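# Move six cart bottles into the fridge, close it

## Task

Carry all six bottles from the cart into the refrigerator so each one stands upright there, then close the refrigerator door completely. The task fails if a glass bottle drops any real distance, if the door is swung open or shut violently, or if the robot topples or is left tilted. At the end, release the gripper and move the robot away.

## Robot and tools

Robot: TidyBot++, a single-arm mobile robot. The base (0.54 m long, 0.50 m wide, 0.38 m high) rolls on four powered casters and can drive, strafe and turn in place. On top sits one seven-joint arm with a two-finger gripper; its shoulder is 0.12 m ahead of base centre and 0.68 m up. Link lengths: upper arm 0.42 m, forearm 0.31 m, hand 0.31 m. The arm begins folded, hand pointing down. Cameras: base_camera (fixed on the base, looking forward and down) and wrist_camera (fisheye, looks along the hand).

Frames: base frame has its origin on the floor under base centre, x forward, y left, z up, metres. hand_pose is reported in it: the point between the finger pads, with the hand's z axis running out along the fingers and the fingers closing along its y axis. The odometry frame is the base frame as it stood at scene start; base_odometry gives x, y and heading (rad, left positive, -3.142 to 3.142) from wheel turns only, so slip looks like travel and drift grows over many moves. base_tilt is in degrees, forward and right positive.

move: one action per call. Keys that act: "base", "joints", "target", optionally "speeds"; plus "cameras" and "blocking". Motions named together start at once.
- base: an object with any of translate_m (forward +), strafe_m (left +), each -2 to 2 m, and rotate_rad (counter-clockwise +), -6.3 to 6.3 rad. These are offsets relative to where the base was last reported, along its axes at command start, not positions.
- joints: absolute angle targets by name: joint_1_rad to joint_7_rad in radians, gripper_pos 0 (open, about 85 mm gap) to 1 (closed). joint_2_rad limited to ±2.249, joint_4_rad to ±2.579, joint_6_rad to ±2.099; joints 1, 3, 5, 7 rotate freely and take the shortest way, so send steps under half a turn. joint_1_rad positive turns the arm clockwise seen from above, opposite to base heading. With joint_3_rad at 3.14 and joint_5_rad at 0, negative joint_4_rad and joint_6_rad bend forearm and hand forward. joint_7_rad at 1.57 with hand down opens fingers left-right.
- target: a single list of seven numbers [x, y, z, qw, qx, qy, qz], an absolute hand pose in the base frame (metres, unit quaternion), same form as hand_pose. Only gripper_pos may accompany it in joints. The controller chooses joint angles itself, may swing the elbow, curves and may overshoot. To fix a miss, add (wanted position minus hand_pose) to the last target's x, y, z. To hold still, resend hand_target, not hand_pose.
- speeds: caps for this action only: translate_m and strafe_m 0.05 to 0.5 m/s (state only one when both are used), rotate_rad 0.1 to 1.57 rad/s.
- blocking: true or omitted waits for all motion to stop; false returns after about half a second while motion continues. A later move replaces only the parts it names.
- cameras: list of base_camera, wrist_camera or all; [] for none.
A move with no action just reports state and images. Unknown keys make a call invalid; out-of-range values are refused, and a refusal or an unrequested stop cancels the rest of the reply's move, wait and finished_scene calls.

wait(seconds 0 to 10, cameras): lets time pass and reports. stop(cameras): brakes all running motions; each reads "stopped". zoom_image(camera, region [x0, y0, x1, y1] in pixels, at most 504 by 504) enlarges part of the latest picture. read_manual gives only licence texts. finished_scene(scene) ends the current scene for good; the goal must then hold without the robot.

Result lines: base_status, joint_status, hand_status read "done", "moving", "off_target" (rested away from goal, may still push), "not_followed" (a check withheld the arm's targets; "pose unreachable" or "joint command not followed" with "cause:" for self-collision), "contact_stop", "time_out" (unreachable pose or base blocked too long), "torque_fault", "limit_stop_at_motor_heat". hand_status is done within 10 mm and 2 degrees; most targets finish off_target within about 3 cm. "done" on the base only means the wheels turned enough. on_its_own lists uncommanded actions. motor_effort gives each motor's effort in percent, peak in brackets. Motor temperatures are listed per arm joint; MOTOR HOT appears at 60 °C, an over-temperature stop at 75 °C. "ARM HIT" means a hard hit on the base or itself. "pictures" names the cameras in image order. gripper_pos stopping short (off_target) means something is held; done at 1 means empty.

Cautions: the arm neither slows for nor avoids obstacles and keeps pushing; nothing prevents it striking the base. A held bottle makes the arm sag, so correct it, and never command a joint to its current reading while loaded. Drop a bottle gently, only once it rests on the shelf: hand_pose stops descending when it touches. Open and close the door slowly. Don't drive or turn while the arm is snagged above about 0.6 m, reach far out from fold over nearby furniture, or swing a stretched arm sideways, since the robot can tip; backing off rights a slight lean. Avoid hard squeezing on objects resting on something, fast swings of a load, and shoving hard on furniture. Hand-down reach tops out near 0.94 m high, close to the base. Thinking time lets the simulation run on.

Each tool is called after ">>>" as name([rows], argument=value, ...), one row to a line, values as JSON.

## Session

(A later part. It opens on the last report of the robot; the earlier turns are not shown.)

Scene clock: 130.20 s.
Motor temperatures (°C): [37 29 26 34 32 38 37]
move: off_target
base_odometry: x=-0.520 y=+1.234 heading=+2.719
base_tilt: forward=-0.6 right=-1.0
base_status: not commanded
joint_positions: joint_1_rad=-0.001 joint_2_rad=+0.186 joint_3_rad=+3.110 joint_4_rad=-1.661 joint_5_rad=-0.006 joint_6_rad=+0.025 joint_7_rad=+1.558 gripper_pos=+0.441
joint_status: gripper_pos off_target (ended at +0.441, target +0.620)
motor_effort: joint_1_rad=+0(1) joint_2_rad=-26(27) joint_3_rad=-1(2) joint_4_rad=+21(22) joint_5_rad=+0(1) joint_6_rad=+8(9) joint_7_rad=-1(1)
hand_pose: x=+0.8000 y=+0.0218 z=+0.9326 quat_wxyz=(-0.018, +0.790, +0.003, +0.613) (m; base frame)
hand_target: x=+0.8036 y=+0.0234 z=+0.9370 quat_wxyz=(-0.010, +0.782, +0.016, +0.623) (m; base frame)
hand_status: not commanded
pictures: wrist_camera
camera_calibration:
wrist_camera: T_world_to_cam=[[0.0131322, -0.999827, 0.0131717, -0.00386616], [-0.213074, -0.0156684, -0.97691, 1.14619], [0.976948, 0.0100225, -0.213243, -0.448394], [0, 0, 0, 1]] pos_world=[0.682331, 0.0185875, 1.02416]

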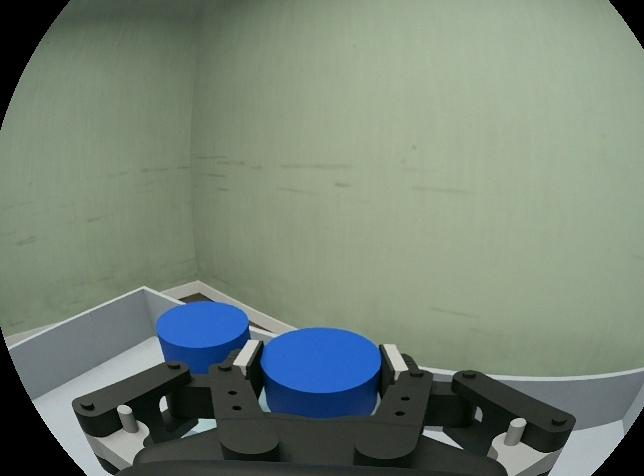

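>>> move(joints={"joint_1_rad":-0.003,"joint_2_rad":0.13,"joint_3_rad":3.11,"joint_4_rad":-1.31,"joint_5_rad":0.015,"joint_6_rad":-0.34,"joint_7_rad":1.567}, blocking=false, cameras=[])

>>> wait(seconds=0.3, cameras=[])

>>> move(base={"translate_m":-0.55}, joints={"joint_1_rad":-0.003,"joint_2_rad":-0.385,"joint_3_rad":3.11,"joint_4_rad":-1.635,"joint_5_rad":0.015,"joint_6_rad":-0.53,"joint_7_rad":1.567}, cameras=["wrist_camera","base_camera"])

Scene clock: 131.20 s.
Motor temperatures (°C): [37 29 26 34 32 38 37]
move: moving
base_odometry: x=-0.520 y=+1.234 heading=+2.719
base_tilt: forward=-0.6 right=-1.0
base_status: not commanded
joint_positions: joint_1_rad=-0.001 joint_2_rad=+0.190 joint_3_rad=+3.110 joint_4_rad=-1.593 joint_5_rad=-0.006 joint_6_rad=-0.082 joint_7_rad=+1.558 gripper_pos=+0.441
joint_status: joint_1_rad moving; joint_2_rad moving; joint_3_rad moving; joint_4_rad moving; joint_5_rad moving; joint_6_rad moving; joint_7_rad moving
motor_effort: joint_1_rad=-2(2) joint_2_rad=-34(34) joint_3_rad=-1(2) joint_4_rad=+29(29) joint_5_rad=+0(1) joint_6_rad=+12(13) joint_7_rad=-1(1)
hand_pose: x=+0.8028 y=+0.0220 z=+0.9387 quat_wxyz=(-0.018, +0.803, +0.004, +0.596) (m; base frame)
hand_target: x=+0.8045 y=+0.0227 z=+0.9887 quat_wxyz=(-0.009, +0.780, +0.016, +0.626) (m; base frame)
hand_status: not commanded
pictures: none
No camera images: "cameras" was empty.

Scene clock: 131.50 s.
Motor temperatures (°C): [37 29 26 34 32 38 37]
earlier move: moving
base_odometry: x=-0.520 y=+1.234 heading=+2.719
base_tilt: forward=-0.6 right=-1.0
base_status: not commanded
joint_positions: joint_1_rad=-0.001 joint_2_rad=+0.182 joint_3_rad=+3.110 joint_4_rad=-1.439 joint_5_rad=-0.006 joint_6_rad=-0.242 joint_7_rad=+1.558 gripper_pos=+0.441
joint_status: joint_1_rad moving; joint_2_rad moving; joint_3_rad moving; joint_4_rad moving; joint_5_rad moving; joint_6_rad moving; joint_7_rad moving
motor_effort: joint_1_rad=-2(2) joint_2_rad=-34(36) joint_3_rad=-2(3) joint_4_rad=+27(30) joint_5_rad=+0(1) joint_6_rad=+13(14) joint_7_rad=-1(2)
hand_pose: x=+0.8065 y=+0.0222 z=+0.9897 quat_wxyz=(-0.018, +0.803, +0.004, +0.596) (m; base frame)
hand_target: x=+0.7962 y=+0.0217 z=+1.0482 quat_wxyz=(-0.008, +0.778, +0.015, +0.628) (m; base frame)
hand_status: not commanded
wait: 0.30 s; no rest
pictures: none
No camera images: "cameras" was empty.

Scene clock: 134.07 s.
Motor temperatures (°C): [37 29 26 34 32 38 37]
move: done
base_odometry: x=-0.018 y=+1.008 heading=+2.718
base_tilt: forward=-0.6 right=-0.9
base_status: done
joint_positions: joint_1_rad=-0.001 joint_2_rad=-0.372 joint_3_rad=+3.110 joint_4_rad=-1.660 joint_5_rad=-0.006 joint_6_rad=-0.526 joint_7_rad=+1.558 gripper_pos=+0.441
joint_status: all done
motor_effort: joint_1_rad=+0(5) joint_2_rad=-10(36) joint_3_rad=+1(6) joint_4_rad=+26(29) joint_5_rad=+0(2) joint_6_rad=+12(14) joint_7_rad=-1(1)
hand_pose: x=+0.5693 y=+0.0206 z=+1.0864 quat_wxyz=(-0.012, +0.788, +0.009, +0.616) (m; base frame)
hand_target: x=+0.5632 y=+0.0184 z=+1.1060 quat_wxyz=(+0.000, +0.777, +0.017, +0.629) (m; base frame)
hand_status: not commanded
pictures: base_camera, wrist_camera
camera_calibration:
wrist_camera: T_world_to_cam=[[0.0143836, -0.999431, 0.0305243, -0.0236278], [-0.2048, -0.0328249, -0.978253, 1.24433], [0.978698, 0.00781943, -0.205155, -0.200015], [0, 0, 0, 1]] pos_world=[0.450932, 0.0187947, 1.17695]

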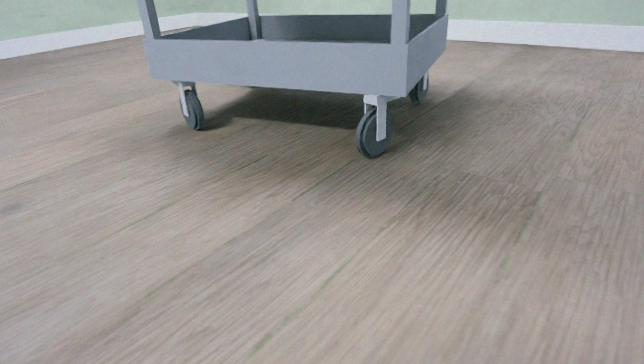

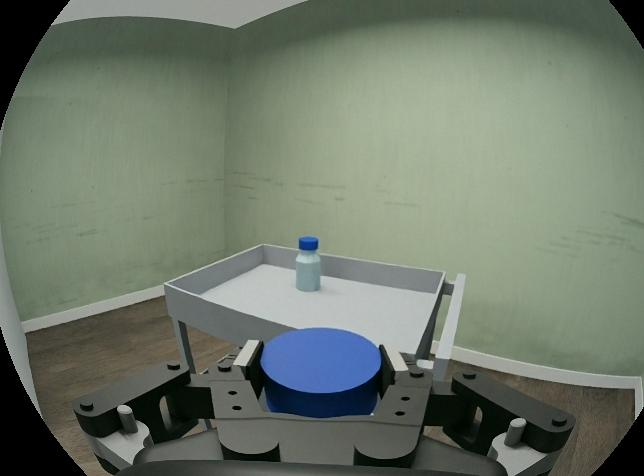

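>>> move(base={"translate_m":0.279,"strafe_m":1.203,"rotate_rad":0.966}, speeds={"rotate_rad":0.95}, cameras=["wrist_camera"])

Scene clock: 137.97 s.
Motor temperatures (°C): [37 29 26 34 32 38 37]
move: done
base_odometry: x=-0.767 y=+0.025 heading=-2.598
base_tilt: forward=-0.6 right=-1.0
base_status: done
joint_positions: joint_1_rad=-0.001 joint_2_rad=-0.362 joint_3_rad=+3.115 joint_4_rad=-1.661 joint_5_rad=-0.004 joint_6_rad=-0.526 joint_7_rad=+1.558 gripper_pos=+0.441
joint_status: not commanded
motor_effort: joint_1_rad=+0(3) joint_2_rad=-13(15) joint_3_rad=+1(6) joint_4_rad=+27(28) joint_5_rad=+0(2) joint_6_rad=+12(13) joint_7_rad=-1(1)
hand_pose: x=+0.5737 y=+0.0177 z=+1.0813 quat_wxyz=(-0.010, +0.791, +0.007, +0.612) (m; base frame)
hand_target: x=+0.5632 y=+0.0184 z=+1.1060 quat_wxyz=(+0.000, +0.777, +0.017, +0.629) (m; base frame)
hand_status: not commanded
pictures: wrist_camera
camera_calibration:
wrist_camera: T_world_to_cam=[[0.00991019, -0.999504, 0.0298761, -0.0231689], [-0.215809, -0.0313113, -0.975933, 1.24396], [0.976385, 0.00322414, -0.216013, -0.192106], [0, 0, 0, 1]] pos_world=[0.456257, 0.016412, 1.17322]

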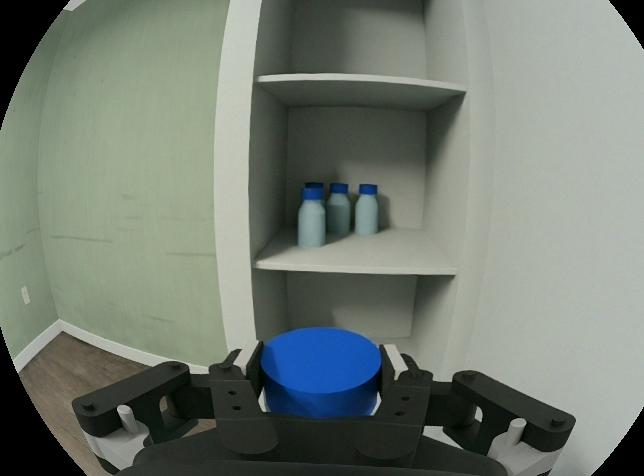

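>>> move(base={"translate_m":0.43}, speeds={"translate_m":0.25}, joints={"joint_1_rad":0.115,"joint_2_rad":0.313,"joint_3_rad":3.11,"joint_4_rad":-0.852,"joint_5_rad":0.015,"joint_6_rad":-0.61,"joint_7_rad":1.567}, cameras=["wrist_camera"])

Scene clock: 140.70 s.
Motor temperatures (°C): [37 29 26 34 32 38 37]
move: off_target
base_odometry: x=-1.135 y=-0.197 heading=-2.597
base_tilt: forward=-0.6 right=-1.0
base_status: done
joint_positions: joint_1_rad=+0.105 joint_2_rad=+0.337 joint_3_rad=+3.115 joint_4_rad=-0.898 joint_5_rad=-0.004 joint_6_rad=-0.597 joint_7_rad=+1.558 gripper_pos=+0.441
joint_status: joint_4_rad off_target (ended at -0.898, target -0.852); the others done
motor_effort: joint_1_rad=+0(2) joint_2_rad=-38(42) joint_3_rad=+0(2) joint_4_rad=+26(29) joint_5_rad=+0(1) joint_6_rad=+12(13) joint_7_rad=-1(2)
hand_pose: x=+0.8530 y=-0.0603 z=+1.1020 quat_wxyz=(+0.015, +0.792, -0.040, +0.609) (m; base frame)
hand_target: x=+0.8387 y=-0.0671 z=+1.1433 quat_wxyz=(+0.029, +0.775, -0.035, +0.631) (m; base frame)
hand_status: not commanded
pictures: wrist_camera
camera_calibration:
wrist_camera: T_world_to_cam=[[-0.095497, -0.995359, 0.0118537, 0.00548066], [-0.223491, 0.00983502, -0.974656, 1.32964], [0.970017, -0.095726, -0.223393, -0.45249], [0, 0, 0, 1]] pos_world=[0.736608, -0.0509368, 1.19479]

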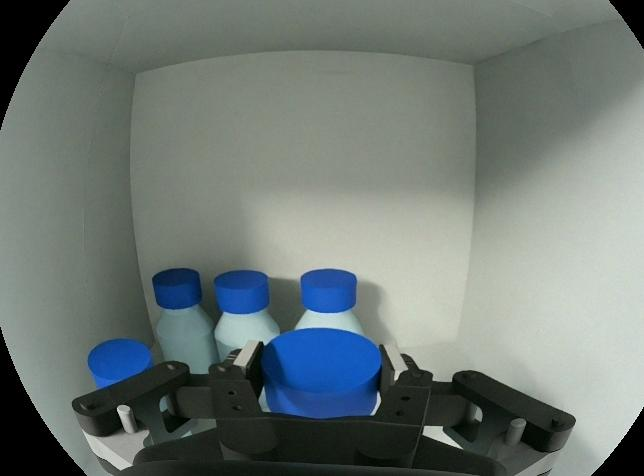

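>>> move(joints={"joint_1_rad":0.085,"joint_2_rad":0.325,"joint_3_rad":3.11,"joint_4_rad":-0.98,"joint_5_rad":0.015,"joint_6_rad":-0.46,"joint_7_rad":1.567}, cameras=["wrist_camera"])

>>> move(joints={"joint_1_rad":0.085,"joint_2_rad":0.338,"joint_3_rad":3.11,"joint_4_rad":-1.005,"joint_5_rad":0.015,"joint_6_rad":-0.42,"joint_7_rad":1.567}, cameras=[])

>>> move(joints={"joint_1_rad":0.085,"joint_2_rad":0.35,"joint_3_rad":3.11,"joint_4_rad":-1.012,"joint_5_rad":0.015,"joint_6_rad":-0.42,"joint_7_rad":1.567}, cameras=["wrist_camera"])

Scene clock: 142.10 s.
Motor temperatures (°C): [37 29 26 34 32 38 37]
move: done
base_odometry: x=-1.135 y=-0.197 heading=-2.597
base_tilt: forward=-0.5 right=-0.9
base_status: not commanded
joint_positions: joint_1_rad=+0.094 joint_2_rad=+0.339 joint_3_rad=+3.115 joint_4_rad=-0.992 joint_5_rad=-0.004 joint_6_rad=-0.517 joint_7_rad=+1.558 gripper_pos=+0.441
joint_status: all done
motor_effort: joint_1_rad=-1(2) joint_2_rad=-37(40) joint_3_rad=-1(1) joint_4_rad=+25(27) joint_5_rad=+0(1) joint_6_rad=+10(12) joint_7_rad=-1(2)
hand_pose: x=+0.8616 y=-0.0530 z=+1.0679 quat_wxyz=(+0.011, +0.797, -0.036, +0.602) (m; base frame)
hand_target: x=+0.8603 y=-0.0458 z=+1.1032 quat_wxyz=(+0.019, +0.772, -0.023, +0.635) (m; base frame)
hand_status: not commanded
pictures: wrist_camera
camera_calibration:
wrist_camera: T_world_to_cam=[[-0.0850197, -0.996307, 0.01202, 0.00477509], [-0.239407, 0.00871655, -0.97088, 1.30784], [0.96719, -0.0854216, -0.239264, -0.44783], [0, 0, 0, 1]] pos_world=[0.74665, -0.0448968, 1.16255]

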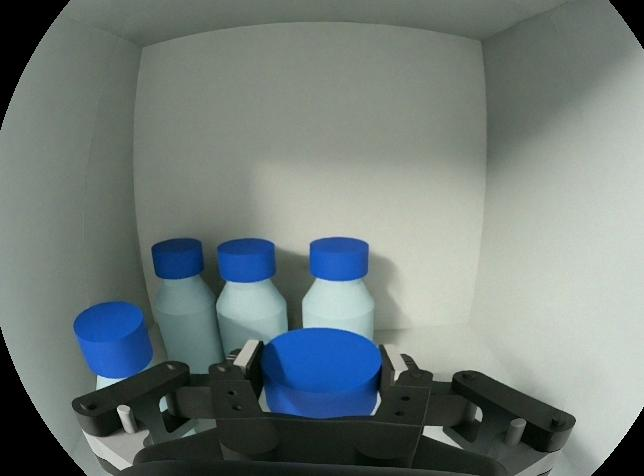

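Scene clock: 142.70 s.
Motor temperatures (°C): [37 29 26 34 32 38 37]
move: done
base_odometry: x=-1.135 y=-0.197 heading=-2.597
base_tilt: forward=-0.5 right=-1.0
base_status: not commanded
joint_positions: joint_1_rad=+0.094 joint_2_rad=+0.339 joint_3_rad=+3.115 joint_4_rad=-1.014 joint_5_rad=-0.004 joint_6_rad=-0.475 joint_7_rad=+1.558 gripper_pos=+0.441
joint_status: all done
motor_effort: joint_1_rad=-1(1) joint_2_rad=-36(37) joint_3_rad=-1(1) joint_4_rad=+24(25) joint_5_rad=+0(0) joint_6_rad=+11(11) joint_7_rad=-1(2)
hand_pose: x=+0.8648 y=-0.0532 z=+1.0673 quat_wxyz=(+0.012, +0.791, -0.036, +0.610) (m; base frame)
hand_target: x=+0.8685 y=-0.0463 z=+1.0905 quat_wxyz=(+0.019, +0.771, -0.023, +0.636) (m; base frame)
hand_status: not commanded
pictures: none
No camera images: "cameras" was empty.

Scene clock: 143.20 s.
Motor temperatures (°C): [37 29 26 34 32 38 37]
move: done
base_odometry: x=-1.135 y=-0.197 heading=-2.597
base_tilt: forward=-0.5 right=-0.9
base_status: not commanded
joint_positions: joint_1_rad=+0.094 joint_2_rad=+0.340 joint_3_rad=+3.115 joint_4_rad=-1.015 joint_5_rad=-0.004 joint_6_rad=-0.472 joint_7_rad=+1.558 gripper_pos=+0.441
joint_status: all done
motor_effort: joint_1_rad=+0(1) joint_2_rad=-35(37) joint_3_rad=+0(1) joint_4_rad=+23(25) joint_5_rad=+0(2) joint_6_rad=+9(10) joint_7_rad=-1(2)
hand_pose: x=+0.8654 y=-0.0533 z=+1.0671 quat_wxyz=(+0.012, +0.791, -0.036, +0.611) (m; base frame)
hand_target: x=+0.8734 y=-0.0466 z=+1.0772 quat_wxyz=(+0.019, +0.777, -0.023, +0.628) (m; base frame)
hand_status: not commanded
pictures: wrist_camera
camera_calibration:
wrist_camera: T_world_to_cam=[[-0.0856632, -0.996257, 0.0116021, 0.0057879], [-0.218401, 0.00741495, -0.975831, 1.29503], [0.972092, -0.0861267, -0.218218, -0.47847], [0, 0, 0, 1]] pos_world=[0.748449, -0.0450455, 1.15926]

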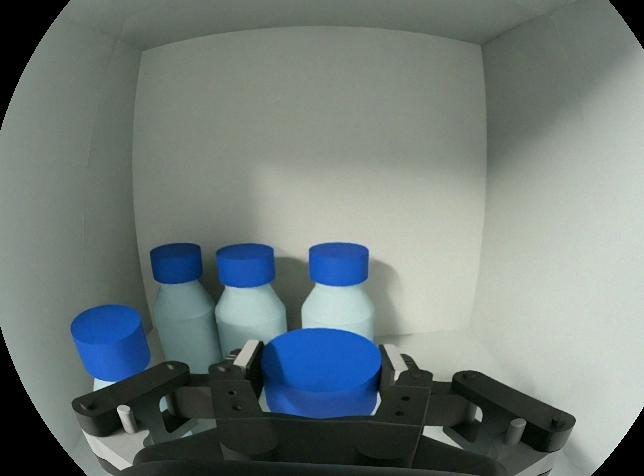

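>>> move(joints={"gripper_pos":0.25}, cameras=["wrist_camera"])

Scene clock: 144.07 s.
Motor temperatures (°C): [37 29 26 34 32 38 37]
move: done
base_odometry: x=-1.135 y=-0.197 heading=-2.597
base_tilt: forward=-0.6 right=-1.0
base_status: not commanded
joint_positions: joint_1_rad=+0.094 joint_2_rad=+0.340 joint_3_rad=+3.115 joint_4_rad=-1.015 joint_5_rad=-0.004 joint_6_rad=-0.457 joint_7_rad=+1.558 gripper_pos=+0.250
joint_status: all done
motor_effort: joint_1_rad=+1(1) joint_2_rad=-32(35) joint_3_rad=+0(1) joint_4_rad=+21(24) joint_5_rad=+0(0) joint_6_rad=+8(10) joint_7_rad=-1(1)
hand_pose: x=+0.8664 y=-0.0534 z=+1.0721 quat_wxyz=(+0.012, +0.786, -0.036, +0.617) (m; base frame)
hand_target: x=+0.8734 y=-0.0466 z=+1.0772 quat_wxyz=(+0.019, +0.777, -0.023, +0.628) (m; base frame)
hand_status: not commanded
pictures: wrist_camera
camera_calibration:
wrist_camera: T_world_to_cam=[[-0.0860471, -0.996227, 0.0113344, 0.00631156], [-0.202863, 0.00638141, -0.979186, 1.29025], [0.975419, -0.0865555, -0.202647, -0.497944], [0, 0, 0, 1]] pos_world=[0.747991, -0.0450456, 1.16241]

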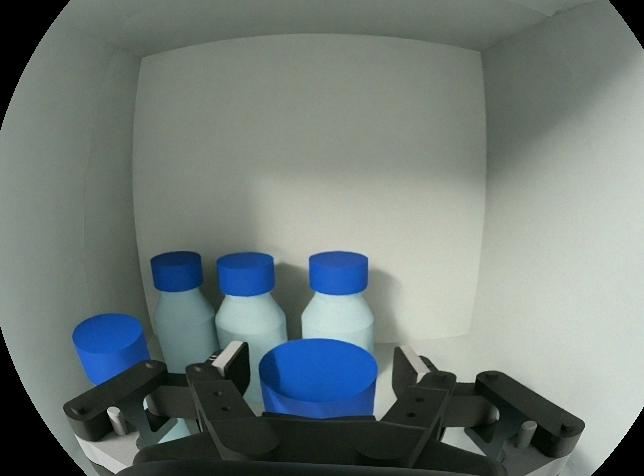

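>>> move(base={"translate_m":-0.68,"strafe_m":0.045}, speeds={"translate_m":0.4}, blocking=false, cameras=[])

>>> wait(seconds=0.8, cameras=[])

>>> move(joints={"joint_1_rad":-0.003,"joint_2_rad":-0.385,"joint_3_rad":3.11,"joint_4_rad":-1.635,"joint_5_rad":0.015,"joint_6_rad":-0.53,"joint_7_rad":1.567,"gripper_pos":0.15}, cameras=["wrist_camera"])

Scene clock: 144.73 s.
Motor temperatures (°C): [37 29 26 34 32 38 37]
move: moving
base_odometry: x=-1.079 y=-0.167 heading=-2.598
base_tilt: forward=-0.6 right=-0.9
base_status: translate_m moving; strafe_m moving
joint_positions: joint_1_rad=+0.091 joint_2_rad=+0.341 joint_3_rad=+3.115 joint_4_rad=-1.015 joint_5_rad=-0.004 joint_6_rad=-0.456 joint_7_rad=+1.558 gripper_pos=+0.250
joint_status: not commanded
motor_effort: joint_1_rad=-2(3) joint_2_rad=-35(36) joint_3_rad=-2(2) joint_4_rad=+22(23) joint_5_rad=+0(1) joint_6_rad=+7(8) joint_7_rad=-1(1)
hand_pose: x=+0.8669 y=-0.0510 z=+1.0716 quat_wxyz=(+0.011, +0.786, -0.035, +0.617) (m; base frame)
hand_target: x=+0.8734 y=-0.0466 z=+1.0772 quat_wxyz=(+0.019, +0.777, -0.023, +0.628) (m; base frame)
hand_status: not commanded
pictures: none
No camera images: "cameras" was empty.

Scene clock: 145.53 s.
Motor temperatures (°C): [37 29 26 34 32 38 37]
earlier move: moving
base_odometry: x=-0.821 y=-0.035 heading=-2.598
base_tilt: forward=-0.6 right=-1.0
base_status: translate_m moving; strafe_m moving
joint_positions: joint_1_rad=+0.090 joint_2_rad=+0.341 joint_3_rad=+3.115 joint_4_rad=-1.015 joint_5_rad=-0.004 joint_6_rad=-0.456 joint_7_rad=+1.558 gripper_pos=+0.250
joint_status: not commanded
motor_effort: joint_1_rad=+0(3) joint_2_rad=-33(36) joint_3_rad=+0(2) joint_4_rad=+21(23) joint_5_rad=+0(1) joint_6_rad=+7(8) joint_7_rad=-1(1)
hand_pose: x=+0.8673 y=-0.0502 z=+1.0713 quat_wxyz=(+0.011, +0.786, -0.034, +0.617) (m; base frame)
hand_target: x=+0.8734 y=-0.0466 z=+1.0772 quat_wxyz=(+0.019, +0.777, -0.023, +0.628) (m; base frame)
hand_status: not commanded
wait: 0.80 s; no rest
pictures: none
No camera images: "cameras" was empty.

Scene clock: 147.53 s.
Motor temperatures (°C): [37 29 26 34 32 38 37]
move: done
base_odometry: x=-0.530 y=+0.116 heading=-2.597
base_tilt: forward=-0.6 right=-0.9
base_status: done
joint_positions: joint_1_rad=+0.009 joint_2_rad=-0.375 joint_3_rad=+3.115 joint_4_rad=-1.626 joint_5_rad=-0.004 joint_6_rad=-0.488 joint_7_rad=+1.558 gripper_pos=+0.150
joint_status: all done
motor_effort: joint_1_rad=+0(2) joint_2_rad=-7(34) joint_3_rad=+0(1) joint_4_rad=+21(23) joint_5_rad=+0(1) joint_6_rad=+7(9) joint_7_rad=-1(2)
hand_pose: x=+0.5699 y=+0.0135 z=+1.1197 quat_wxyz=(-0.008, +0.764, +0.004, +0.645) (m; base frame)
hand_target: x=+0.5632 y=+0.0184 z=+1.1060 quat_wxyz=(+0.000, +0.777, +0.017, +0.629) (m; base frame)
hand_status: not commanded
pictures: wrist_camera
camera_calibration:
wrist_camera: T_world_to_cam=[[-0.00200522, -0.999585, 0.0287403, -0.0203995], [-0.131999, -0.0282243, -0.990848, 1.24935], [0.991248, -0.00578055, -0.131887, -0.282694], [0, 0, 0, 1]] pos_world=[0.445092, 0.0132369, 1.20122]

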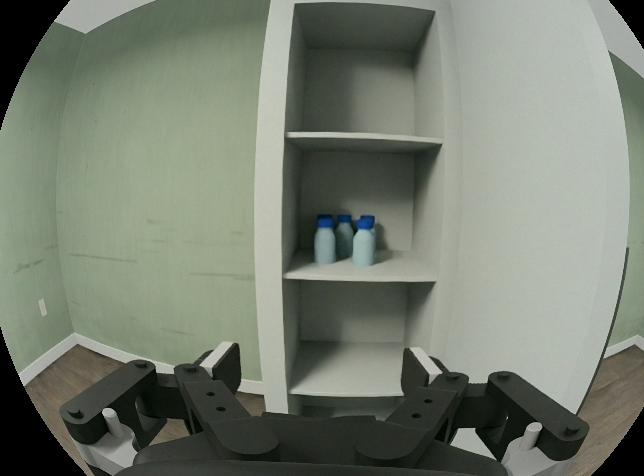

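>>> move(base={"translate_m":-0.294,"strafe_m":-0.569,"rotate_rad":-1.346}, blocking=false, cameras=[])

>>> wait(seconds=1.2, cameras=[])

>>> move(joints={"joint_1_rad":-0.003,"joint_2_rad":0.192,"joint_3_rad":3.11,"joint_4_rad":-1.664,"joint_5_rad":0.015,"joint_6_rad":0.06,"joint_7_rad":1.567,"gripper_pos":0.15}, cameras=["wrist_camera","base_camera"])

Scene clock: 148.70 s.
Motor temperatures (°C): [37 29 26 34 32 38 37]
move: moving
base_odometry: x=-0.533 y=+0.181 heading=-2.801
base_tilt: forward=-0.6 right=-1.0
base_status: translate_m moving; strafe_m moving; rotate_rad moving
joint_positions: joint_1_rad=+0.001 joint_2_rad=-0.375 joint_3_rad=+3.112 joint_4_rad=-1.626 joint_5_rad=-0.004 joint_6_rad=-0.488 joint_7_rad=+1.558 gripper_pos=+0.150
joint_status: not commanded
motor_effort: joint_1_rad=+2(2) joint_2_rad=-7(9) joint_3_rad=+3(4) joint_4_rad=+21(22) joint_5_rad=+1(1) joint_6_rad=+8(8) joint_7_rad=-1(1)
hand_pose: x=+0.5697 y=+0.0186 z=+1.1195 quat_wxyz=(-0.011, +0.764, +0.008, +0.645) (m; base frame)
hand_target: x=+0.5632 y=+0.0184 z=+1.1060 quat_wxyz=(+0.000, +0.777, +0.017, +0.629) (m; base frame)
hand_status: not commanded
pictures: none
No camera images: "cameras" was empty.

Scene clock: 149.90 s.
Motor temperatures (°C): [37 29 26 34 32 38 37]
earlier move: moving
base_odometry: x=-0.562 y=+0.602 heading=+2.370
base_tilt: forward=-0.6 right=-0.9
base_status: translate_m moving; strafe_m moving; rotate_rad moving
joint_positions: joint_1_rad=+0.001 joint_2_rad=-0.375 joint_3_rad=+3.112 joint_4_rad=-1.626 joint_5_rad=-0.004 joint_6_rad=-0.488 joint_7_rad=+1.558 gripper_pos=+0.150
joint_status: not commanded
motor_effort: joint_1_rad=+0(2) joint_2_rad=-7(9) joint_3_rad=-1(4) joint_4_rad=+21(22) joint_5_rad=+0(1) joint_6_rad=+8(8) joint_7_rad=-1(1)
hand_pose: x=+0.5696 y=+0.0187 z=+1.1195 quat_wxyz=(-0.011, +0.764, +0.008, +0.645) (m; base frame)
hand_target: x=+0.5632 y=+0.0184 z=+1.1060 quat_wxyz=(+0.000, +0.777, +0.017, +0.629) (m; base frame)
hand_status: not commanded
wait: 1.20 s; no rest
pictures: none
No camera images: "cameras" was empty.

Scene clock: 152.00 s.
Motor temperatures (°C): [37 29 26 34 32 38 37]
move: done
base_odometry: x=-0.573 y=+0.756 heading=+2.339
base_tilt: forward=-0.6 right=-0.9
base_status: done
joint_positions: joint_1_rad=+0.001 joint_2_rad=+0.181 joint_3_rad=+3.112 joint_4_rad=-1.658 joint_5_rad=-0.004 joint_6_rad=+0.016 joint_7_rad=+1.558 gripper_pos=+0.150
joint_status: all done
motor_effort: joint_1_rad=+1(1) joint_2_rad=-27(29) joint_3_rad=+0(2) joint_4_rad=+21(23) joint_5_rad=+0(2) joint_6_rad=+7(9) joint_7_rad=-1(2)
hand_pose: x=+0.7989 y=+0.0191 z=+0.9348 quat_wxyz=(-0.016, +0.790, +0.003, +0.612) (m; base frame)
hand_target: x=+0.8036 y=+0.0234 z=+0.9370 quat_wxyz=(-0.010, +0.782, +0.016, +0.623) (m; base frame)
hand_status: not commanded
pictures: base_camera, wrist_camera
camera_calibration:
wrist_camera: T_world_to_cam=[[0.00945958, -0.99984, 0.0151643, -0.00552311], [-0.214114, -0.0168386, -0.976663, 1.14868], [0.976763, 0.00599193, -0.214239, -0.445659], [0, 0, 0, 1]] pos_world=[0.681304, 0.0164903, 1.02648]

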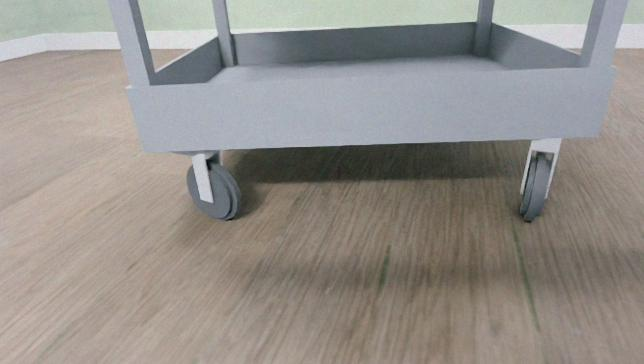

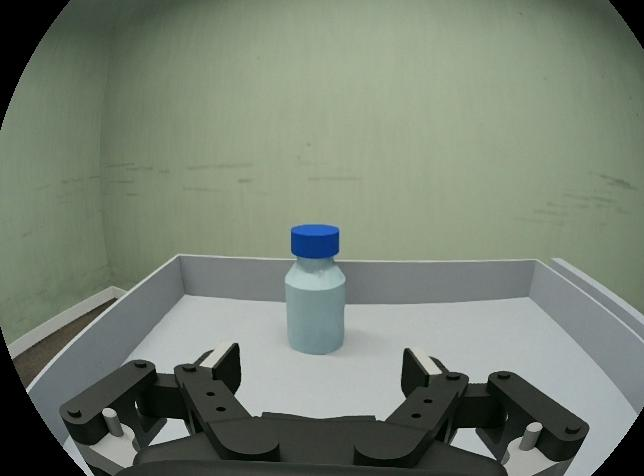

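>>> move(base={"translate_m":0.235,"strafe_m":0.017}, speeds={"translate_m":0.25}, cameras=["wrist_camera"])

Scene clock: 154.07 s.
Motor temperatures (°C): [37 29 26 34 32 38 37]
move: done
base_odometry: x=-0.748 y=+0.913 heading=+2.338
base_tilt: forward=-0.6 right=-1.0
base_status: done
joint_positions: joint_1_rad=+0.001 joint_2_rad=+0.185 joint_3_rad=+3.112 joint_4_rad=-1.658 joint_5_rad=-0.004 joint_6_rad=+0.021 joint_7_rad=+1.558 gripper_pos=+0.150
joint_status: not commanded
motor_effort: joint_1_rad=+0(1) joint_2_rad=-27(29) joint_3_rad=+0(2) joint_4_rad=+22(22) joint_5_rad=+0(1) joint_6_rad=+8(8) joint_7_rad=-1(1)
hand_pose: x=+0.7999 y=+0.0191 z=+0.9335 quat_wxyz=(-0.016, +0.790, +0.003, +0.613) (m; base frame)
hand_target: x=+0.8036 y=+0.0234 z=+0.9370 quat_wxyz=(-0.010, +0.782, +0.016, +0.623) (m; base frame)
hand_status: not commanded
pictures: wrist_camera
camera_calibration:
wrist_camera: T_world_to_cam=[[0.00943724, -0.999842, 0.0150625, -0.00538628], [-0.213437, -0.0167302, -0.976814, 1.14725], [0.976911, 0.00600352, -0.213561, -0.44772], [0, 0, 0, 1]] pos_world=[0.682299, 0.0164962, 1.02511]

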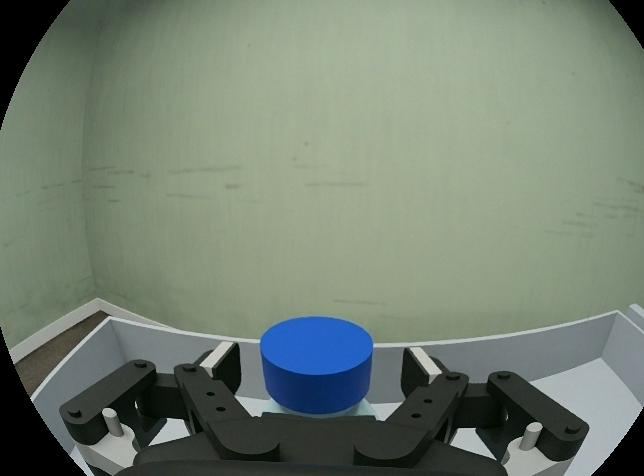

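>>> move(base={"translate_m":0.012,"strafe_m":0.003}, cameras=[])

>>> move(joints={"gripper_pos":0.62}, cameras=["wrist_camera"])

Scene clock: 158.73 s.
Motor temperatures (°C): [37 29 26 34 32 38 37]
move: done
base_odometry: x=-0.759 y=+0.920 heading=+2.338
base_tilt: forward=-0.6 right=-1.0
base_status: done
joint_positions: joint_1_rad=+0.000 joint_2_rad=+0.187 joint_3_rad=+3.112 joint_4_rad=-1.659 joint_5_rad=-0.004 joint_6_rad=+0.022 joint_7_rad=+1.558 gripper_pos=+0.150
joint_status: not commanded
motor_effort: joint_1_rad=+0(2) joint_2_rad=-27(30) joint_3_rad=+0(2) joint_4_rad=+21(22) joint_5_rad=+1(1) joint_6_rad=+8(8) joint_7_rad=-1(1)
hand_pose: x=+0.8004 y=+0.0194 z=+0.9320 quat_wxyz=(-0.016, +0.791, +0.003, +0.612) (m; base frame)
hand_target: x=+0.8036 y=+0.0234 z=+0.9370 quat_wxyz=(-0.010, +0.782, +0.016, +0.623) (m; base frame)
hand_status: not commanded
pictures: none
No camera images: "cameras" was empty.

Scene clock: 159.53 s.
Motor temperatures (°C): [37 29 26 34 32 38 37]
move: off_target
base_odometry: x=-0.759 y=+0.920 heading=+2.338
base_tilt: forward=-0.6 right=-1.0
base_status: not commanded
joint_positions: joint_1_rad=+0.000 joint_2_rad=+0.187 joint_3_rad=+3.112 joint_4_rad=-1.659 joint_5_rad=-0.004 joint_6_rad=+0.023 joint_7_rad=+1.558 gripper_pos=+0.443
joint_status: gripper_pos off_target (ended at +0.443, target +0.620)
motor_effort: joint_1_rad=+1(1) joint_2_rad=-25(28) joint_3_rad=+0(1) joint_4_rad=+21(22) joint_5_rad=+0(1) joint_6_rad=+8(9) joint_7_rad=-1(1)
hand_pose: x=+0.8004 y=+0.0194 z=+0.9323 quat_wxyz=(-0.016, +0.790, +0.003, +0.612) (m; base frame)
hand_target: x=+0.8036 y=+0.0234 z=+0.9370 quat_wxyz=(-0.010, +0.782, +0.016, +0.623) (m; base frame)
hand_status: not commanded
pictures: wrist_camera
camera_calibration:
wrist_camera: T_world_to_cam=[[0.009821, -0.999839, 0.0150257, -0.00538727], [-0.214376, -0.0167823, -0.976607, 1.14668], [0.976702, 0.0063701, -0.214506, -0.447439], [0, 0, 0, 1]] pos_world=[0.682888, 0.0167077, 1.02396]

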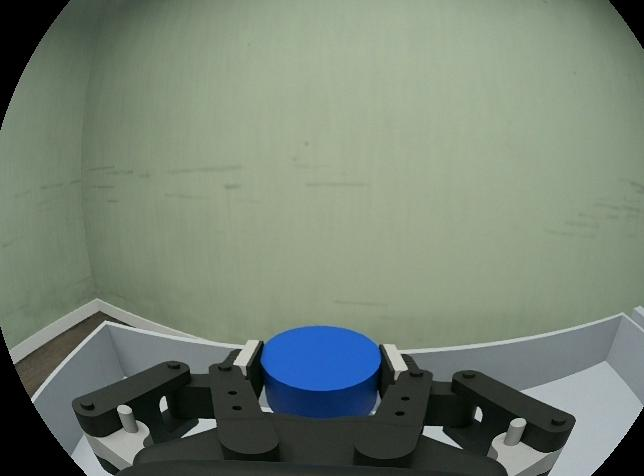

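>>> move(joints={"joint_1_rad":-0.003,"joint_2_rad":0.13,"joint_3_rad":3.11,"joint_4_rad":-1.31,"joint_5_rad":0.015,"joint_6_rad":-0.34,"joint_7_rad":1.567}, blocking=false, cameras=[])

>>> wait(seconds=0.3, cameras=[])

>>> move(base={"translate_m":-0.55}, joints={"joint_1_rad":-0.003,"joint_2_rad":-0.385,"joint_3_rad":3.11,"joint_4_rad":-1.635,"joint_5_rad":0.015,"joint_6_rad":-0.53,"joint_7_rad":1.567}, cameras=["wrist_camera"])

Scene clock: 160.63 s.
Motor temperatures (°C): [37 29 26 34 32 38 37]
move: moving
base_odometry: x=-0.759 y=+0.920 heading=+2.338
base_tilt: forward=-0.6 right=-1.0
base_status: not commanded
joint_positions: joint_1_rad=+0.000 joint_2_rad=+0.189 joint_3_rad=+3.112 joint_4_rad=-1.589 joint_5_rad=-0.004 joint_6_rad=-0.078 joint_7_rad=+1.558 gripper_pos=+0.443
joint_status: joint_1_rad moving; joint_2_rad moving; joint_3_rad moving; joint_4_rad moving; joint_5_rad moving; joint_6_rad moving; joint_7_rad moving
motor_effort: joint_1_rad=+0(1) joint_2_rad=-33(34) joint_3_rad=+0(1) joint_4_rad=+27(28) joint_5_rad=+0(1) joint_6_rad=+13(13) joint_7_rad=-1(2)
hand_pose: x=+0.8037 y=+0.0195 z=+0.9432 quat_wxyz=(-0.016, +0.800, +0.003, +0.599) (m; base frame)
hand_target: x=+0.8045 y=+0.0227 z=+0.9887 quat_wxyz=(-0.009, +0.780, +0.016, +0.626) (m; base frame)
hand_status: not commanded
pictures: none
No camera images: "cameras" was empty.

Scene clock: 160.93 s.
Motor temperatures (°C): [37 29 26 34 32 38 37]
earlier move: moving
base_odometry: x=-0.759 y=+0.920 heading=+2.338
base_tilt: forward=-0.6 right=-1.0
base_status: not commanded
joint_positions: joint_1_rad=+0.000 joint_2_rad=+0.177 joint_3_rad=+3.112 joint_4_rad=-1.428 joint_5_rad=-0.004 joint_6_rad=-0.231 joint_7_rad=+1.558 gripper_pos=+0.443
joint_status: joint_1_rad moving; joint_2_rad moving; joint_3_rad moving; joint_4_rad moving; joint_5_rad moving; joint_6_rad moving; joint_7_rad moving
motor_effort: joint_1_rad=+0(1) joint_2_rad=-33(35) joint_3_rad=-1(1) joint_4_rad=+26(28) joint_5_rad=+1(1) joint_6_rad=+11(13) joint_7_rad=+0(2)
hand_pose: x=+0.8071 y=+0.0196 z=+1.0037 quat_wxyz=(-0.016, +0.794, +0.003, +0.607) (m; base frame)
hand_target: x=+0.7962 y=+0.0217 z=+1.0482 quat_wxyz=(-0.008, +0.778, +0.015, +0.628) (m; base frame)
hand_status: not commanded
wait: 0.30 s; no rest
pictures: none
No camera images: "cameras" was empty.

Scene clock: 163.33 s.
Motor temperatures (°C): [37 29 26 35 32 38 37]
move: done
base_odometry: x=-0.377 y=+0.524 heading=+2.337
base_tilt: forward=-0.6 right=-1.0
base_status: done
joint_positions: joint_1_rad=+0.000 joint_2_rad=-0.377 joint_3_rad=+3.112 joint_4_rad=-1.652 joint_5_rad=-0.004 joint_6_rad=-0.518 joint_7_rad=+1.558 gripper_pos=+0.443
joint_status: all done
motor_effort: joint_1_rad=+0(6) joint_2_rad=-11(35) joint_3_rad=+1(5) joint_4_rad=+26(29) joint_5_rad=+1(2) joint_6_rad=+12(12) joint_7_rad=-1(1)
hand_pose: x=+0.5681 y=+0.0187 z=+1.0958 quat_wxyz=(-0.010, +0.781, +0.008, +0.624) (m; base frame)
hand_target: x=+0.5632 y=+0.0184 z=+1.1060 quat_wxyz=(+0.000, +0.777, +0.017, +0.629) (m; base frame)
hand_status: not commanded
pictures: wrist_camera
camera_calibration:
wrist_camera: T_world_to_cam=[[0.0103286, -0.999468, 0.0309312, -0.0239087], [-0.18458, -0.0323069, -0.982286, 1.24616], [0.982763, 0.00443634, -0.184815, -0.221353], [0, 0, 0, 1]] pos_world=[0.4478, 0.0173455, 1.18391]

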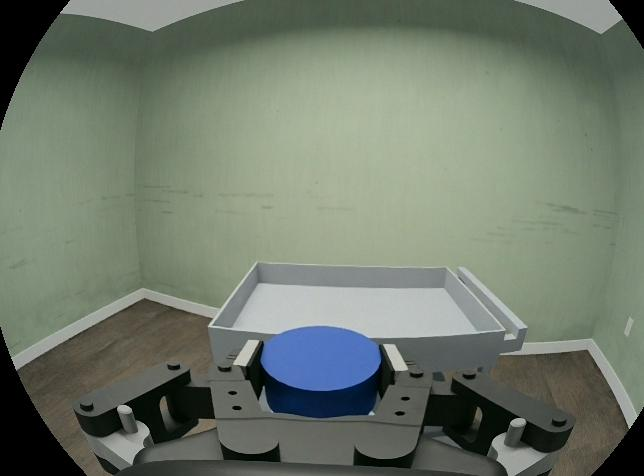

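>>> move(base={"translate_m":-0.112,"strafe_m":0.374,"rotate_rad":1.347}, speeds={"rotate_rad":1.1}, cameras=["wrist_camera"])

Scene clock: 165.80 s.
Motor temperatures (°C): [37 29 26 35 32 38 37]
move: done
base_odometry: x=-0.569 y=+0.184 heading=-2.601
base_tilt: forward=-0.6 right=-1.0
base_status: done
joint_positions: joint_1_rad=-0.001 joint_2_rad=-0.372 joint_3_rad=+3.114 joint_4_rad=-1.652 joint_5_rad=-0.004 joint_6_rad=-0.518 joint_7_rad=+1.558 gripper_pos=+0.443
joint_status: not commanded
motor_effort: joint_1_rad=+0(4) joint_2_rad=-11(13) joint_3_rad=+1(6) joint_4_rad=+26(26) joint_5_rad=+0(1) joint_6_rad=+11(12) joint_7_rad=-1(1)
hand_pose: x=+0.5699 y=+0.0177 z=+1.0938 quat_wxyz=(-0.010, +0.783, +0.007, +0.622) (m; base frame)
hand_target: x=+0.5632 y=+0.0184 z=+1.1060 quat_wxyz=(+0.000, +0.777, +0.017, +0.629) (m; base frame)
hand_status: not commanded
pictures: wrist_camera
camera_calibration:
wrist_camera: T_world_to_cam=[[0.00885208, -0.99949, 0.0306735, -0.0238139], [-0.188943, -0.0317939, -0.981473, 1.24608], [0.981948, 0.00289254, -0.189128, -0.218259], [0, 0, 0, 1]] pos_world=[0.449968, 0.0164474, 1.18245]

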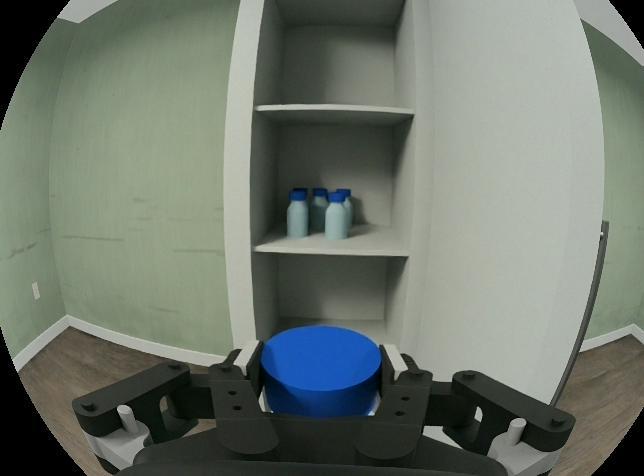

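>>> move(base={"translate_m":0.67}, speeds={"translate_m":0.3}, joints={"joint_1_rad":0.168,"joint_2_rad":0.313,"joint_3_rad":3.11,"joint_4_rad":-0.852,"joint_5_rad":0.015,"joint_6_rad":-0.61,"joint_7_rad":1.567}, cameras=["wrist_camera"])

Scene clock: 173.00 s.
Motor temperatures (°C): [37 29 26 35 32 38 37]
move: time_out
base_odometry: x=-0.963 y=-0.053 heading=-2.607
base_tilt: forward=-0.6 right=-0.9
base_status: translate_m time_out (by the wheels' count: +0.459 of +0.670)
joint_positions: joint_1_rad=+0.166 joint_2_rad=+0.333 joint_3_rad=+3.108 joint_4_rad=-0.885 joint_5_rad=-0.003 joint_6_rad=-0.603 joint_7_rad=+1.558 gripper_pos=+0.443
joint_status: all done
motor_effort: joint_1_rad=-1(17) joint_2_rad=-36(49) joint_3_rad=-1(11) joint_4_rad=+24(29) joint_5_rad=+0(6) joint_6_rad=+10(13) joint_7_rad=-1(2)
hand_pose: x=+0.8458 y=-0.1016 z=+1.1112 quat_wxyz=(+0.032, +0.787, -0.062, +0.613) (m; base frame)
hand_target: x=+0.8341 y=-0.1051 z=+1.1433 quat_wxyz=(+0.046, +0.773, -0.056, +0.630) (m; base frame)
hand_status: not commanded
pictures: wrist_camera
camera_calibration:
wrist_camera: T_world_to_cam=[[-0.150967, -0.988478, 0.0110069, 0.0121864], [-0.211584, 0.021434, -0.977125, 1.33123], [0.96563, -0.149842, -0.212382, -0.461446], [0, 0, 0, 1]] pos_world=[0.729093, -0.0856317, 1.20264]

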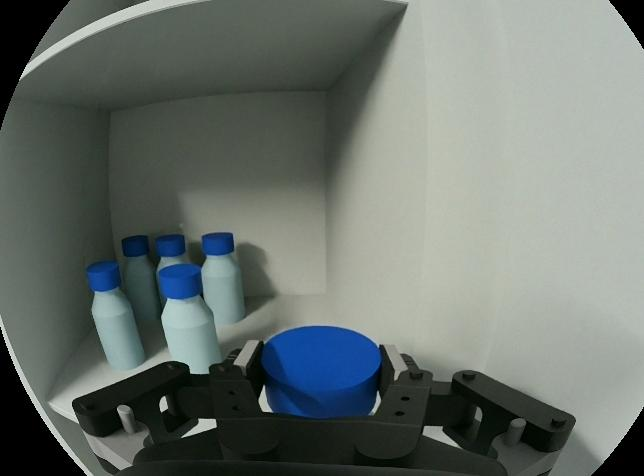

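>>> wait(seconds=0)

Scene clock: 173.23 s.
Motor temperatures (°C): [37 29 26 35 32 38 37]
base_odometry: x=-0.963 y=-0.053 heading=-2.607
base_tilt: forward=-0.5 right=-0.9
base_status: translate_m time_out (by the wheels' count: +0.459 of +0.670)
joint_positions: joint_1_rad=+0.166 joint_2_rad=+0.333 joint_3_rad=+3.108 joint_4_rad=-0.885 joint_5_rad=-0.003 joint_6_rad=-0.603 joint_7_rad=+1.558 gripper_pos=+0.443
joint_status: all done
motor_effort: joint_1_rad=+1(17) joint_2_rad=-37(49) joint_3_rad=-1(11) joint_4_rad=+26(29) joint_5_rad=+0(6) joint_6_rad=+11(13) joint_7_rad=-1(2)
hand_pose: x=+0.8458 y=-0.1016 z=+1.1112 quat_wxyz=(+0.032, +0.787, -0.062, +0.613) (m; base frame)
hand_target: x=+0.8341 y=-0.1051 z=+1.1433 quat_wxyz=(+0.046, +0.773, -0.056, +0.630) (m; base frame)
hand_status: not commanded
pictures: base_camera, wrist_camera
camera_calibration:
wrist_camera: T_world_to_cam=[[-0.150967, -0.988478, 0.0110069, 0.0121864], [-0.211584, 0.021434, -0.977125, 1.33123], [0.96563, -0.149842, -0.212382, -0.461446], [0, 0, 0, 1]] pos_world=[0.729093, -0.0856317, 1.20264]

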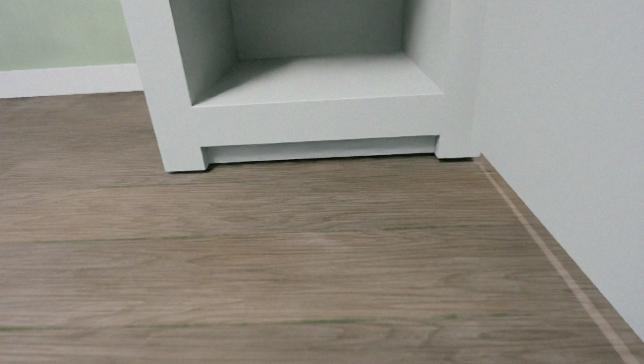

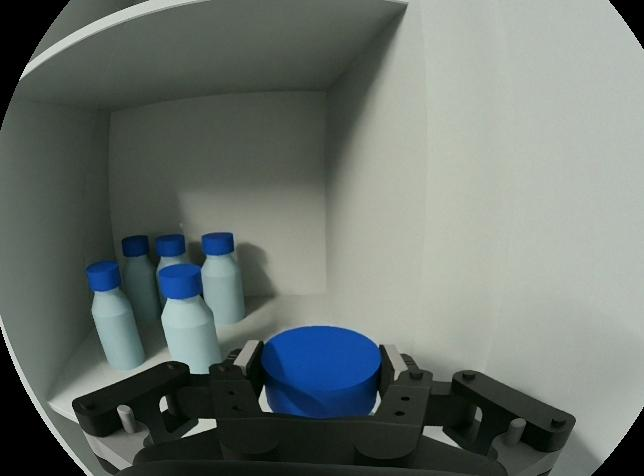

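>>> move(base={"translate_m":-0.25,"strafe_m":0.0}, speeds={"translate_m":0.25}, cameras=["base_camera"])

>>> move(base={"strafe_m":0.05,"rotate_rad":0.018})

Scene clock: 175.53 s.
Motor temperatures (°C): [37 29 26 35 32 38 37]
move: done
base_odometry: x=-0.747 y=+0.075 heading=-2.605
base_tilt: forward=-0.6 right=-0.9
base_status: done
joint_positions: joint_1_rad=+0.168 joint_2_rad=+0.327 joint_3_rad=+3.108 joint_4_rad=-0.883 joint_5_rad=-0.003 joint_6_rad=-0.603 joint_7_rad=+1.558 gripper_pos=+0.443
joint_status: not commanded
motor_effort: joint_1_rad=+1(4) joint_2_rad=-36(41) joint_3_rad=-1(3) joint_4_rad=+25(27) joint_5_rad=+1(1) joint_6_rad=+11(12) joint_7_rad=-1(1)
hand_pose: x=+0.8429 y=-0.1020 z=+1.1166 quat_wxyz=(+0.032, +0.785, -0.062, +0.615) (m; base frame)
hand_target: x=+0.8341 y=-0.1051 z=+1.1433 quat_wxyz=(+0.046, +0.773, -0.056, +0.630) (m; base frame)
hand_status: not commanded
pictures: base_camera

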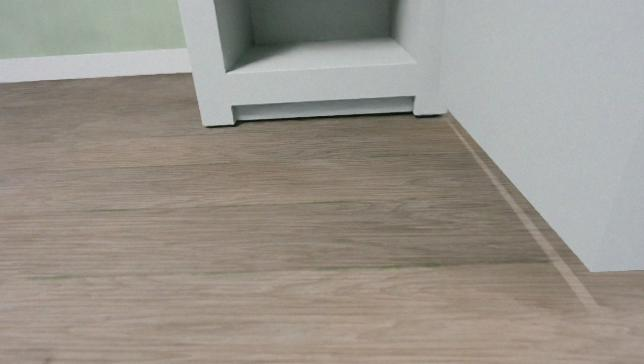

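Scene clock: 176.67 s.
Motor temperatures (°C): [37 30 26 35 32 38 37]
move: done
base_odometry: x=-0.721 y=+0.032 heading=-2.587
base_tilt: forward=-0.6 right=-1.0
base_status: done
joint_positions: joint_1_rad=+0.166 joint_2_rad=+0.327 joint_3_rad=+3.109 joint_4_rad=-0.883 joint_5_rad=-0.003 joint_6_rad=-0.603 joint_7_rad=+1.558 gripper_pos=+0.443
joint_status: not commanded
motor_effort: joint_1_rad=+0(5) joint_2_rad=-36(38) joint_3_rad=-1(4) joint_4_rad=+25(26) joint_5_rad=+0(1) joint_6_rad=+11(12) joint_7_rad=-1(1)
hand_pose: x=+0.8430 y=-0.1013 z=+1.1167 quat_wxyz=(+0.032, +0.785, -0.062, +0.616) (m; base frame)
hand_target: x=+0.8341 y=-0.1051 z=+1.1433 quat_wxyz=(+0.046, +0.773, -0.056, +0.630) (m; base frame)
hand_status: not commanded
pictures: base_camera, wrist_camera
camera_calibration:
wrist_camera: T_world_to_cam=[[-0.151495, -0.988389, 0.0116603, 0.0117112], [-0.204414, 0.0197857, -0.978684, 1.33149], [0.967091, -0.150649, -0.205038, -0.46704], [0, 0, 0, 1]] pos_world=[0.725621, -0.0851284, 1.20722]

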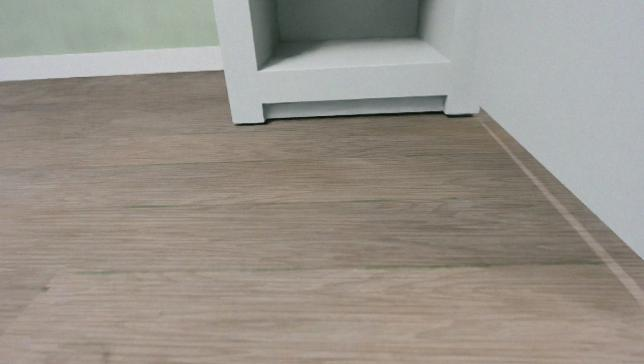

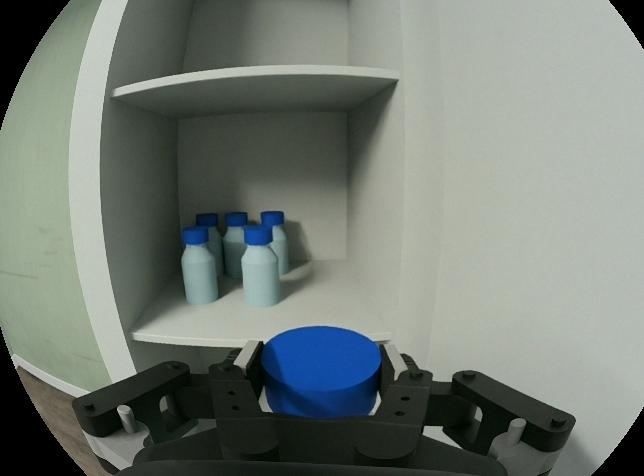

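>>> move(base={"translate_m":0.2,"strafe_m":-0.025,"rotate_rad":0.01}, speeds={"translate_m":0.25})

Scene clock: 178.57 s.
Motor temperatures (°C): [37 30 26 35 32 38 37]
move: done
base_odometry: x=-0.904 y=-0.052 heading=-2.576
base_tilt: forward=-0.5 right=-0.9
base_status: done
joint_positions: joint_1_rad=+0.166 joint_2_rad=+0.332 joint_3_rad=+3.109 joint_4_rad=-0.883 joint_5_rad=-0.003 joint_6_rad=-0.604 joint_7_rad=+1.558 gripper_pos=+0.443
joint_status: not commanded
motor_effort: joint_1_rad=+0(4) joint_2_rad=-37(40) joint_3_rad=-1(4) joint_4_rad=+25(26) joint_5_rad=+0(1) joint_6_rad=+12(12) joint_7_rad=-1(1)
hand_pose: x=+0.8449 y=-0.1016 z=+1.1134 quat_wxyz=(+0.032, +0.786, -0.062, +0.614) (m; base frame)
hand_target: x=+0.8341 y=-0.1051 z=+1.1433 quat_wxyz=(+0.046, +0.773, -0.056, +0.630) (m; base frame)
hand_status: not commanded
pictures: base_camera, wrist_camera
camera_calibration:
wrist_camera: T_world_to_cam=[[-0.151498, -0.98839, 0.0116005, 0.0117487], [-0.208873, 0.0205402, -0.977727, 1.33144], [0.966137, -0.150546, -0.20956, -0.46375], [0, 0, 0, 1]] pos_world=[0.727929, -0.0855517, 1.20447]

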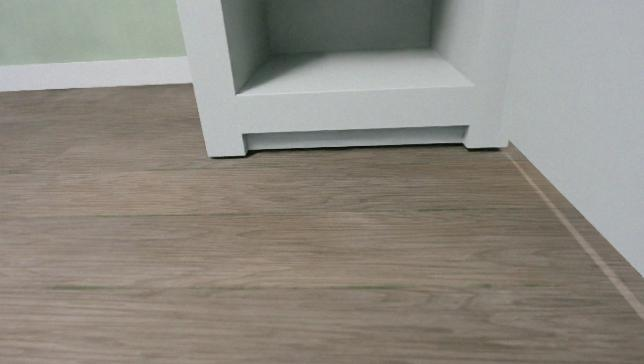

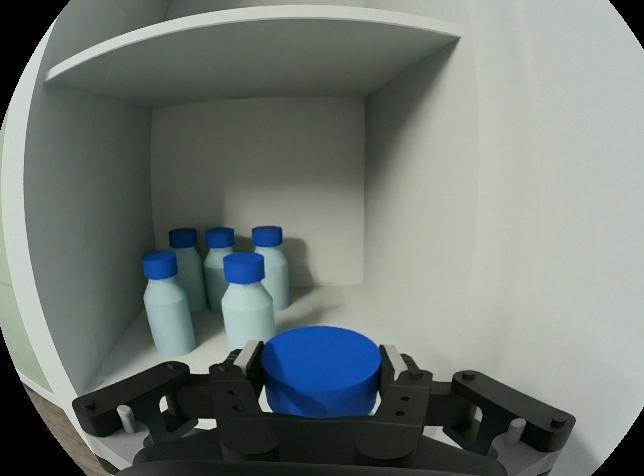

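>>> move(base={"translate_m":0.225}, speeds={"translate_m":0.2}, joints={"joint_1_rad":0.205,"joint_2_rad":0.313,"joint_3_rad":3.11,"joint_4_rad":-0.852,"joint_5_rad":0.015,"joint_6_rad":-0.61,"joint_7_rad":1.567})

Scene clock: 180.83 s.
Motor temperatures (°C): [37 30 26 35 32 38 37]
move: done
base_odometry: x=-1.095 y=-0.173 heading=-2.576
base_tilt: forward=-0.6 right=-0.9
base_status: done
joint_positions: joint_1_rad=+0.204 joint_2_rad=+0.333 joint_3_rad=+3.109 joint_4_rad=-0.882 joint_5_rad=-0.003 joint_6_rad=-0.604 joint_7_rad=+1.558 gripper_pos=+0.443
joint_status: all done
motor_effort: joint_1_rad=+0(4) joint_2_rad=-37(40) joint_3_rad=-1(2) joint_4_rad=+25(26) joint_5_rad=+0(1) joint_6_rad=+11(12) joint_7_rad=-1(2)
hand_pose: x=+0.8410 y=-0.1296 z=+1.1125 quat_wxyz=(+0.044, +0.785, -0.077, +0.612) (m; base frame)
hand_target: x=+0.8297 y=-0.1315 z=+1.1433 quat_wxyz=(+0.057, +0.772, -0.070, +0.629) (m; base frame)
hand_status: not commanded
pictures: base_camera, wrist_camera
camera_calibration:
wrist_camera: T_world_to_cam=[[-0.189413, -0.981829, 0.0115857, 0.0162712], [-0.209144, 0.0288137, -0.97746, 1.33133], [0.959365, -0.187567, -0.210802, -0.462163], [0, 0, 0, 1]] pos_world=[0.724905, -0.109072, 1.20371]

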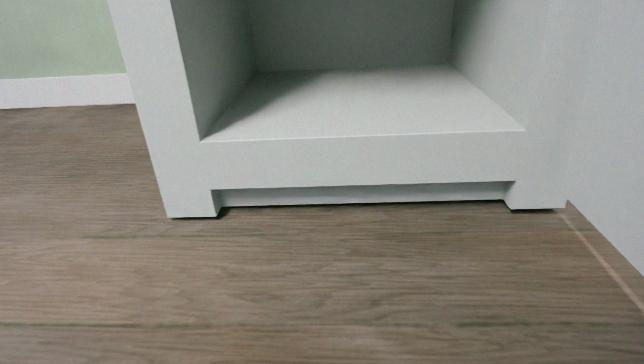

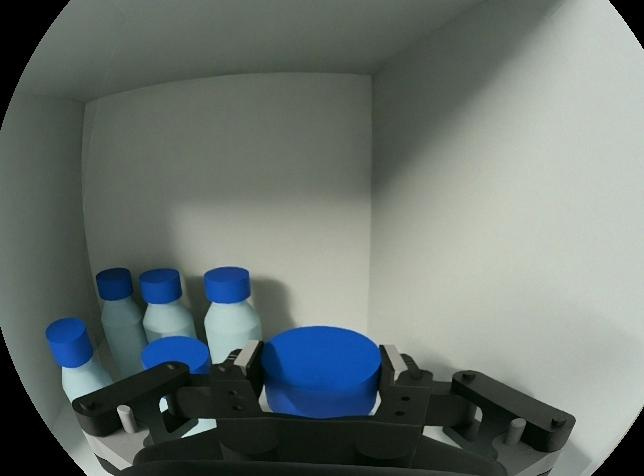

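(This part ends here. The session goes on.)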